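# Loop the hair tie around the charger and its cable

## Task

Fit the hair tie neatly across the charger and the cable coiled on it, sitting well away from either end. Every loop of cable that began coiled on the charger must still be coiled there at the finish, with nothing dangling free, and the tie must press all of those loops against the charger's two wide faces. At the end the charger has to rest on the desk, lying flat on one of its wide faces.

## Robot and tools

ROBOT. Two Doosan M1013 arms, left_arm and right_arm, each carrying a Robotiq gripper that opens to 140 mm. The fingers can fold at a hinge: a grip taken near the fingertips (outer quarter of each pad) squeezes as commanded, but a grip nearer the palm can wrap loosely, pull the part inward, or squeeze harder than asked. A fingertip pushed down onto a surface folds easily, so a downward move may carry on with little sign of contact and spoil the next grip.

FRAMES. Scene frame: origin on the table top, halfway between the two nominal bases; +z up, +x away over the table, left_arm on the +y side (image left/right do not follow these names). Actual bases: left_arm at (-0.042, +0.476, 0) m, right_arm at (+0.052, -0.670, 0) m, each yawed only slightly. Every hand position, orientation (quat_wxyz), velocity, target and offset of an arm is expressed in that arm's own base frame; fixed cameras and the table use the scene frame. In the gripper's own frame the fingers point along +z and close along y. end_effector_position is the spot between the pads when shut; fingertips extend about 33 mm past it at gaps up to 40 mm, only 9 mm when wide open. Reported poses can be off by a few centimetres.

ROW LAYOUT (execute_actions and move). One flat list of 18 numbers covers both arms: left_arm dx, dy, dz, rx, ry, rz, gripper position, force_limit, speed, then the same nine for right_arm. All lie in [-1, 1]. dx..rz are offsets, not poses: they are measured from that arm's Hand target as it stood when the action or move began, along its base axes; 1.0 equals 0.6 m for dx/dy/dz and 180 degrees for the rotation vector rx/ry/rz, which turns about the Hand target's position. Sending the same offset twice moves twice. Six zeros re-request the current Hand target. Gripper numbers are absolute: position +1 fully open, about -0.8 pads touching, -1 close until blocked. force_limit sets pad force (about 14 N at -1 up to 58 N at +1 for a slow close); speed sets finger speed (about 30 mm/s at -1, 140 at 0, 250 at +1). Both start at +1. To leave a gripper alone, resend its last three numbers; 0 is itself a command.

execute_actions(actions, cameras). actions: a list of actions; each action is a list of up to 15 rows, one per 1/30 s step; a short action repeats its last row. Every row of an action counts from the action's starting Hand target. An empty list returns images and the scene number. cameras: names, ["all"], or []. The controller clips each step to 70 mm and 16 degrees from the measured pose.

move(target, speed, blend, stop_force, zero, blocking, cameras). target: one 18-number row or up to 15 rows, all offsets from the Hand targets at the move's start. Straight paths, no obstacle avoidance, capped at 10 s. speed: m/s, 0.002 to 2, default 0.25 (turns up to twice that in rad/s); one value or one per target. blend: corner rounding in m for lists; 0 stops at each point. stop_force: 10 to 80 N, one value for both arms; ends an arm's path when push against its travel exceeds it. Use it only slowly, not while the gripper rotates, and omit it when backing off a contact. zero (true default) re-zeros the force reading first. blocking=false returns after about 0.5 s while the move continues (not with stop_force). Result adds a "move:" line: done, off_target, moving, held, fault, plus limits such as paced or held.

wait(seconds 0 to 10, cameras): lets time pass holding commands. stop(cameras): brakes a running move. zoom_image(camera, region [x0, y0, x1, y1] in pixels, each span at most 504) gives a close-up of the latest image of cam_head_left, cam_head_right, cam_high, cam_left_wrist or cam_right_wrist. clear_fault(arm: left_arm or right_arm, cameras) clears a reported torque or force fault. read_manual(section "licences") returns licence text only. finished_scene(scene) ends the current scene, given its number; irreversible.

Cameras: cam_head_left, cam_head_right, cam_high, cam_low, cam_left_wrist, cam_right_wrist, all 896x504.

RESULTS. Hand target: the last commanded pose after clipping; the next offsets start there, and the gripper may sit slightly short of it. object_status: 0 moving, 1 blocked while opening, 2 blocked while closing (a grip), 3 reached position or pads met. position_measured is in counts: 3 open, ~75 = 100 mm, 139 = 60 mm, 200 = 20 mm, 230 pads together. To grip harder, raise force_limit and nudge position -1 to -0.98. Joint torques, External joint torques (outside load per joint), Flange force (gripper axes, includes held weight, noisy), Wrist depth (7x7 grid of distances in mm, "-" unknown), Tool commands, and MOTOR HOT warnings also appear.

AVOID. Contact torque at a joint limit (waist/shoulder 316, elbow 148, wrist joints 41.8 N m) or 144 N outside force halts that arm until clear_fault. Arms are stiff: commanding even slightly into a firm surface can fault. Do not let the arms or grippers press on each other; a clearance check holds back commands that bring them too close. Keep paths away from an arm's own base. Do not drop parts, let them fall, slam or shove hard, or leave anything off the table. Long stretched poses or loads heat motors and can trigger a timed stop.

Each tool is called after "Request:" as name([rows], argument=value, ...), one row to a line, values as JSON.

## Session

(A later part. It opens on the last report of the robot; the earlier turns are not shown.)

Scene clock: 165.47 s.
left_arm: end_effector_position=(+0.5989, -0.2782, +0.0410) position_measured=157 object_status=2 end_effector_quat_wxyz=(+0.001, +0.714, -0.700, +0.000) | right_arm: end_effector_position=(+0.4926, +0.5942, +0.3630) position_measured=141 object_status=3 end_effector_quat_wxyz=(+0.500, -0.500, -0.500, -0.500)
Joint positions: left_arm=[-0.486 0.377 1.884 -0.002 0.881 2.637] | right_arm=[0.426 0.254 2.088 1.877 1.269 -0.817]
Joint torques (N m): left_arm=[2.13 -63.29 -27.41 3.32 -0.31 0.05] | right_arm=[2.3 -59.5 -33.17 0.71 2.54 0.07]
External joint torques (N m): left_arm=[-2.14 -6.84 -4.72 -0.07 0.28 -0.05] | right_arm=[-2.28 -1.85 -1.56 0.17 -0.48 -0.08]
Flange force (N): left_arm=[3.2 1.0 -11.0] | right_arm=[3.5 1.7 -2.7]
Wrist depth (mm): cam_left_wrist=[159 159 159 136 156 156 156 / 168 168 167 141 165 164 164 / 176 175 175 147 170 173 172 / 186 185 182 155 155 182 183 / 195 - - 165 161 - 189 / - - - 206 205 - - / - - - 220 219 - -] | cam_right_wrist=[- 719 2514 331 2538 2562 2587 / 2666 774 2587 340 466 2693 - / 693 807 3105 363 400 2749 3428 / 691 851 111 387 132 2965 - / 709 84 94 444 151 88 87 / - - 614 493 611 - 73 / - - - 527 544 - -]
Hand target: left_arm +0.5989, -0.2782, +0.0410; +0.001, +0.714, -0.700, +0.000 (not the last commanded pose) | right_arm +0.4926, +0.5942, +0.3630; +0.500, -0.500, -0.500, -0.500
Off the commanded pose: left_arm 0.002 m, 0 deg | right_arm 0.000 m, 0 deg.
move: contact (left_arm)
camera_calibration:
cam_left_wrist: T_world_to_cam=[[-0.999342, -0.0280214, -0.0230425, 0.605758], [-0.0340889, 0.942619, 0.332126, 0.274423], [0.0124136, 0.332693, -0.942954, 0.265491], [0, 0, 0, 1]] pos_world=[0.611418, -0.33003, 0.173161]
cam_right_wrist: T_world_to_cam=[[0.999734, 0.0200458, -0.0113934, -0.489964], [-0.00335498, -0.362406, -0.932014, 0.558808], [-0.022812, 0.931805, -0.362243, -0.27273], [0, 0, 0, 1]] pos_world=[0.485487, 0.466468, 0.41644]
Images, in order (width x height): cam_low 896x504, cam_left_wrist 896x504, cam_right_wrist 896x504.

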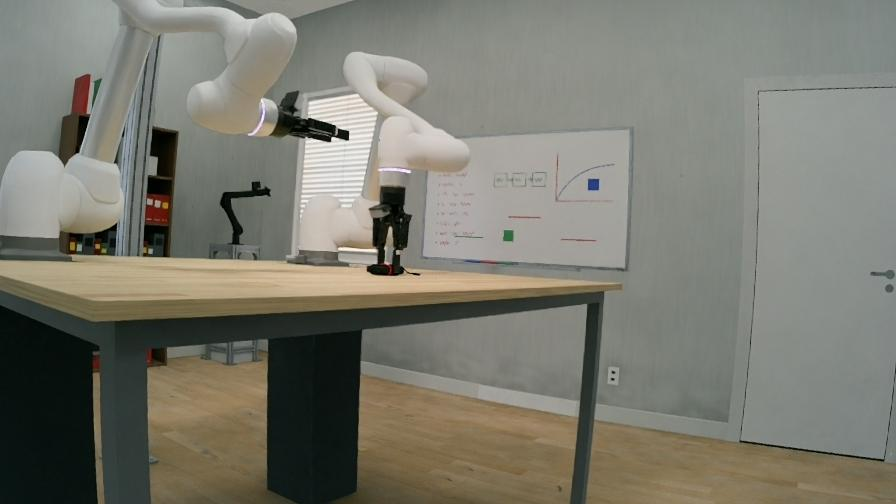

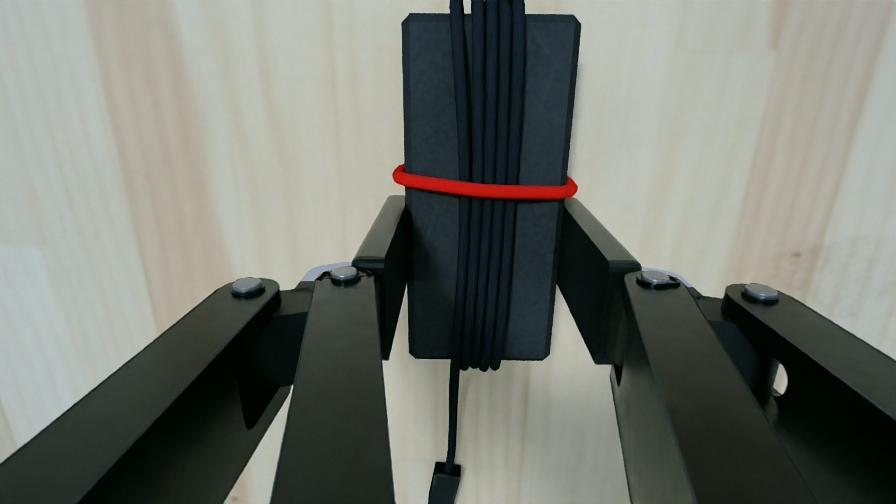

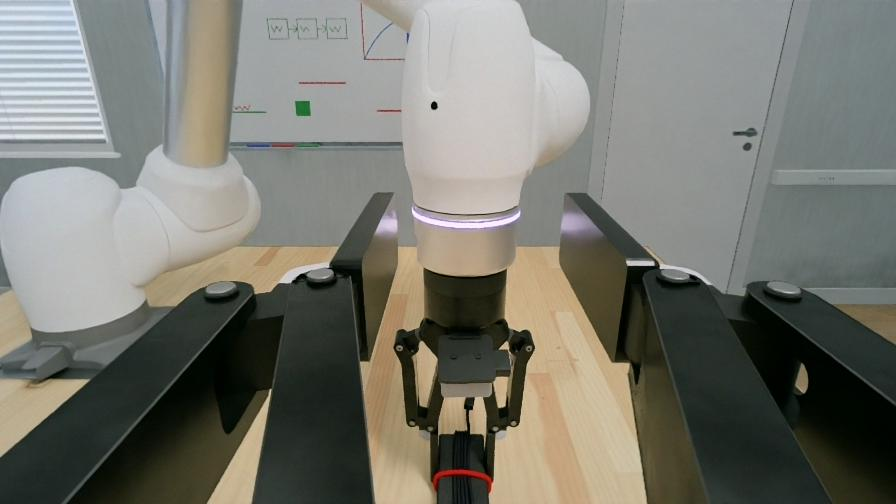

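Request:
execute_actions([
  [[0,0,0,0,0,0,0.15,0.8,-1,0,0,0,0,0,0,-0.1,0.8,-1]],
  [[0,0,0,0,0,0,0.15,0.8,-1,0,0,0,0,0,0,-0.1,0.8,-1]],
  [[0,0,0,0,0,0,0.15,0.8,-1,0,0,0,0,0,0,-0.1,0.8,-1]],
])

Request:
move([
  [0,0,0.25,0,0,0,0.15,0.8,-1,0,0,0,0,0,0,-0.1,0.8,-1],
], speed=0.15, cameras=["cam_left_wrist","cam_low","cam_head_left"])

Request:
zoom_image(camera="cam_left_wrist", region=[400, 40, 560, 330])

Request:
zoom_image(camera="cam_low", region=[350, 250, 440, 290])

Scene clock: 167.40 s.
left_arm: end_effector_position=(+0.5988, -0.2782, +0.0410) position_measured=110 object_status=3 end_effector_quat_wxyz=(+0.001, +0.714, -0.700, +0.000) | right_arm: end_effector_position=(+0.4926, +0.5942, +0.3630) position_measured=141 object_status=3 end_effector_quat_wxyz=(+0.500, -0.500, -0.500, -0.500)
Joint positions: left_arm=[-0.486 0.377 1.884 -0.002 0.881 2.637] | right_arm=[0.426 0.254 2.088 1.877 1.269 -0.817]
Joint torques (N m): left_arm=[2.41 -72.04 -33.38 3.06 -0.24 0.05] | right_arm=[2.18 -60.01 -33.17 0.7 2.61 0.05]
External joint torques (N m): left_arm=[-2.41 2.45 1.34 0.2 0.21 -0.05] | right_arm=[-1.98 -1.07 -1.48 0.17 -0.56 -0.05]
External joint torques at the end of the 1st action: left_arm=[-2.16 2.94 1.28 0.2 0.15 -0.08] | right_arm=[-2.1 -1.29 -1.55 0.2 -0.55 0.01]
External joint torques at the end of the 2nd action: left_arm=[-2.48 3.14 1.35 0.19 0.22 -0.04] | right_arm=[-2.07 -1.38 -1.53 0.26 -0.52 -0.08]
Flange force (N): left_arm=[3.6 1.2 3.2] | right_arm=[2.5 2.3 -1.8]
Flange force at the end of the 1st action (N): left_arm=[3.6 0.4 3.8] | right_arm=[3.0 2.2 -2.0]
Flange force at the end of the 2nd action (N): left_arm=[4.0 0.5 3.9] | right_arm=[2.9 2.0 -2.0]
Wrist depth (mm): cam_left_wrist=[160 159 158 133 155 156 156 / 168 167 166 138 163 165 164 / 176 175 175 148 170 173 172 / 186 185 146 157 156 178 182 / - - 192 168 190 118 - / - - 207 206 204 - - / - - 220 220 218 - -] | cam_right_wrist=[2869 729 2587 332 2444 2562 - / 3069 783 2666 341 468 2666 3615 / 693 807 - 363 2838 2838 2869 / 691 851 112 387 131 3034 - / 715 84 94 446 151 88 2808 / - - 608 610 610 - - / - - - 525 543 - -]
Hand target: left_arm +0.5989, -0.2782, +0.0410; +0.001, +0.714, -0.700, +0.000 | right_arm +0.4926, +0.5942, +0.3630; +0.500, -0.500, -0.500, -0.500
Off the commanded pose: left_arm 0.000 m, 0 deg | right_arm 0.000 m, 0 deg.

Scene clock: 168.83 s.
left_arm: end_effector_position=(+0.5988, -0.2782, +0.1909) position_measured=110 object_status=3 end_effector_quat_wxyz=(+0.001, +0.714, -0.700, +0.000) | right_arm: end_effector_position=(+0.4926, +0.5942, +0.3630) position_measured=141 object_status=3 end_effector_quat_wxyz=(+0.500, -0.500, -0.500, -0.500)
Joint positions: left_arm=[-0.486 0.245 1.751 -0.002 1.145 2.636] | right_arm=[0.426 0.254 2.088 1.877 1.269 -0.817]
Joint torques (N m): left_arm=[2.68 -65.71 -39.68 3.63 -0.33 0.05] | right_arm=[2.23 -59.76 -32.88 0.67 2.55 0.03]
External joint torques (N m): left_arm=[-2.74 3.2 1.89 0.2 0.3 -0.05] | right_arm=[-2.24 -1.28 -1.79 0.21 -0.5 -0.03]
Flange force (N): left_arm=[4.2 0.9 3.7] | right_arm=[3.0 2.7 -2.1]
Wrist depth (mm): cam_left_wrist=[297 298 294 291 293 292 291 / 312 311 309 304 305 307 305 / 326 328 321 305 323 321 319 / 346 345 145 342 334 333 338 / - - 365 361 358 118 - / - - 384 384 380 - - / - - 406 407 406 - -] | cam_right_wrist=[3881 739 2562 330 2538 2514 2666 / 2932 805 2666 355 2444 2693 - / 719 825 - 390 2869 3069 - / 686 849 111 1035 132 3069 - / 708 84 94 854 150 88 87 / - - 611 660 666 - - / - - - 546 546 - -]
Hand target: left_arm +0.5989, -0.2782, +0.1910; +0.001, +0.714, -0.700, +0.000 | right_arm +0.4926, +0.5942, +0.3630; +0.500, -0.500, -0.500, -0.500
Off the commanded pose: left_arm 0.000 m, 0 deg | right_arm 0.000 m, 0 deg.
move: done
camera_calibration:
cam_left_wrist: T_world_to_cam=[[-0.999342, -0.0280183, -0.0230445, 0.609113], [-0.0340878, 0.942588, 0.332214, 0.224595], [0.0124134, 0.332781, -0.942922, 0.406861], [0, 0, 0, 1]] pos_world=[0.611318, -0.330029, 0.323061]
Images, in order (width x height): cam_head_left 896x504, cam_low 896x504, cam_left_wrist 896x504.

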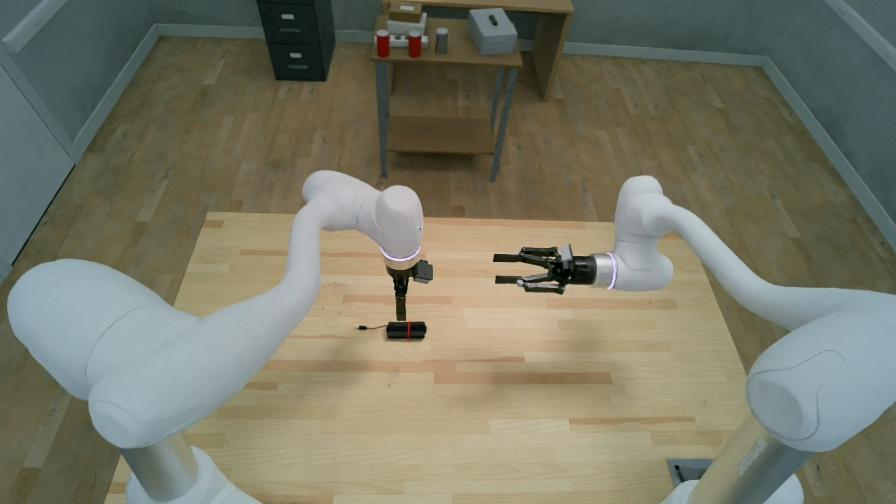

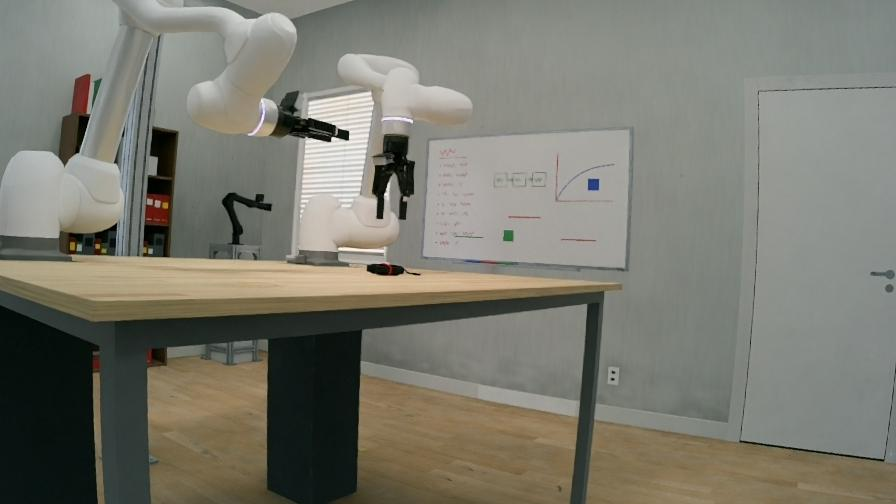

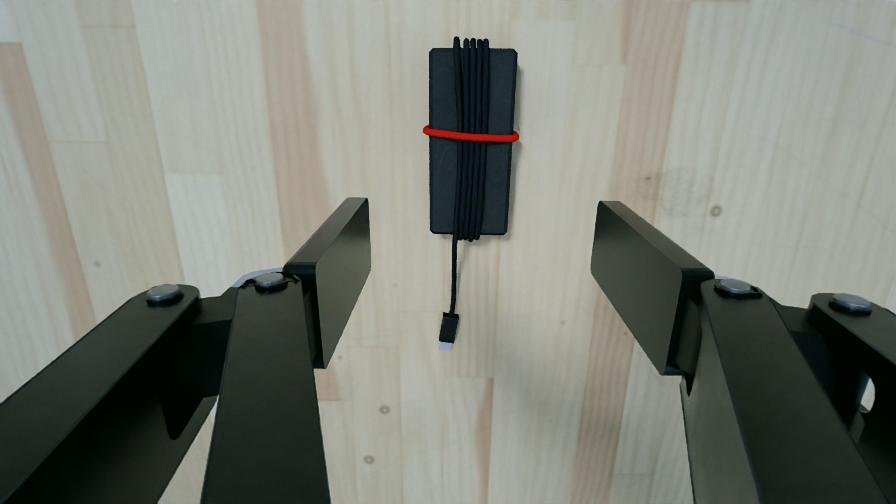

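Scaled by 1.738.

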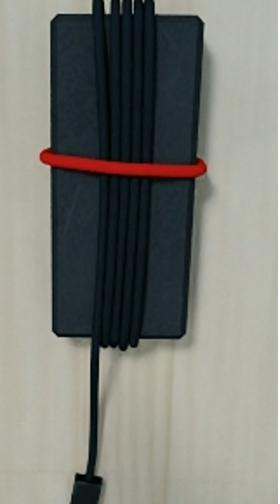

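Scaled by 5.600.

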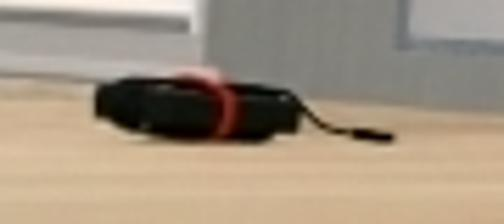

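Request:
finished_scene(scene=1)

The scene is finished: the task was done.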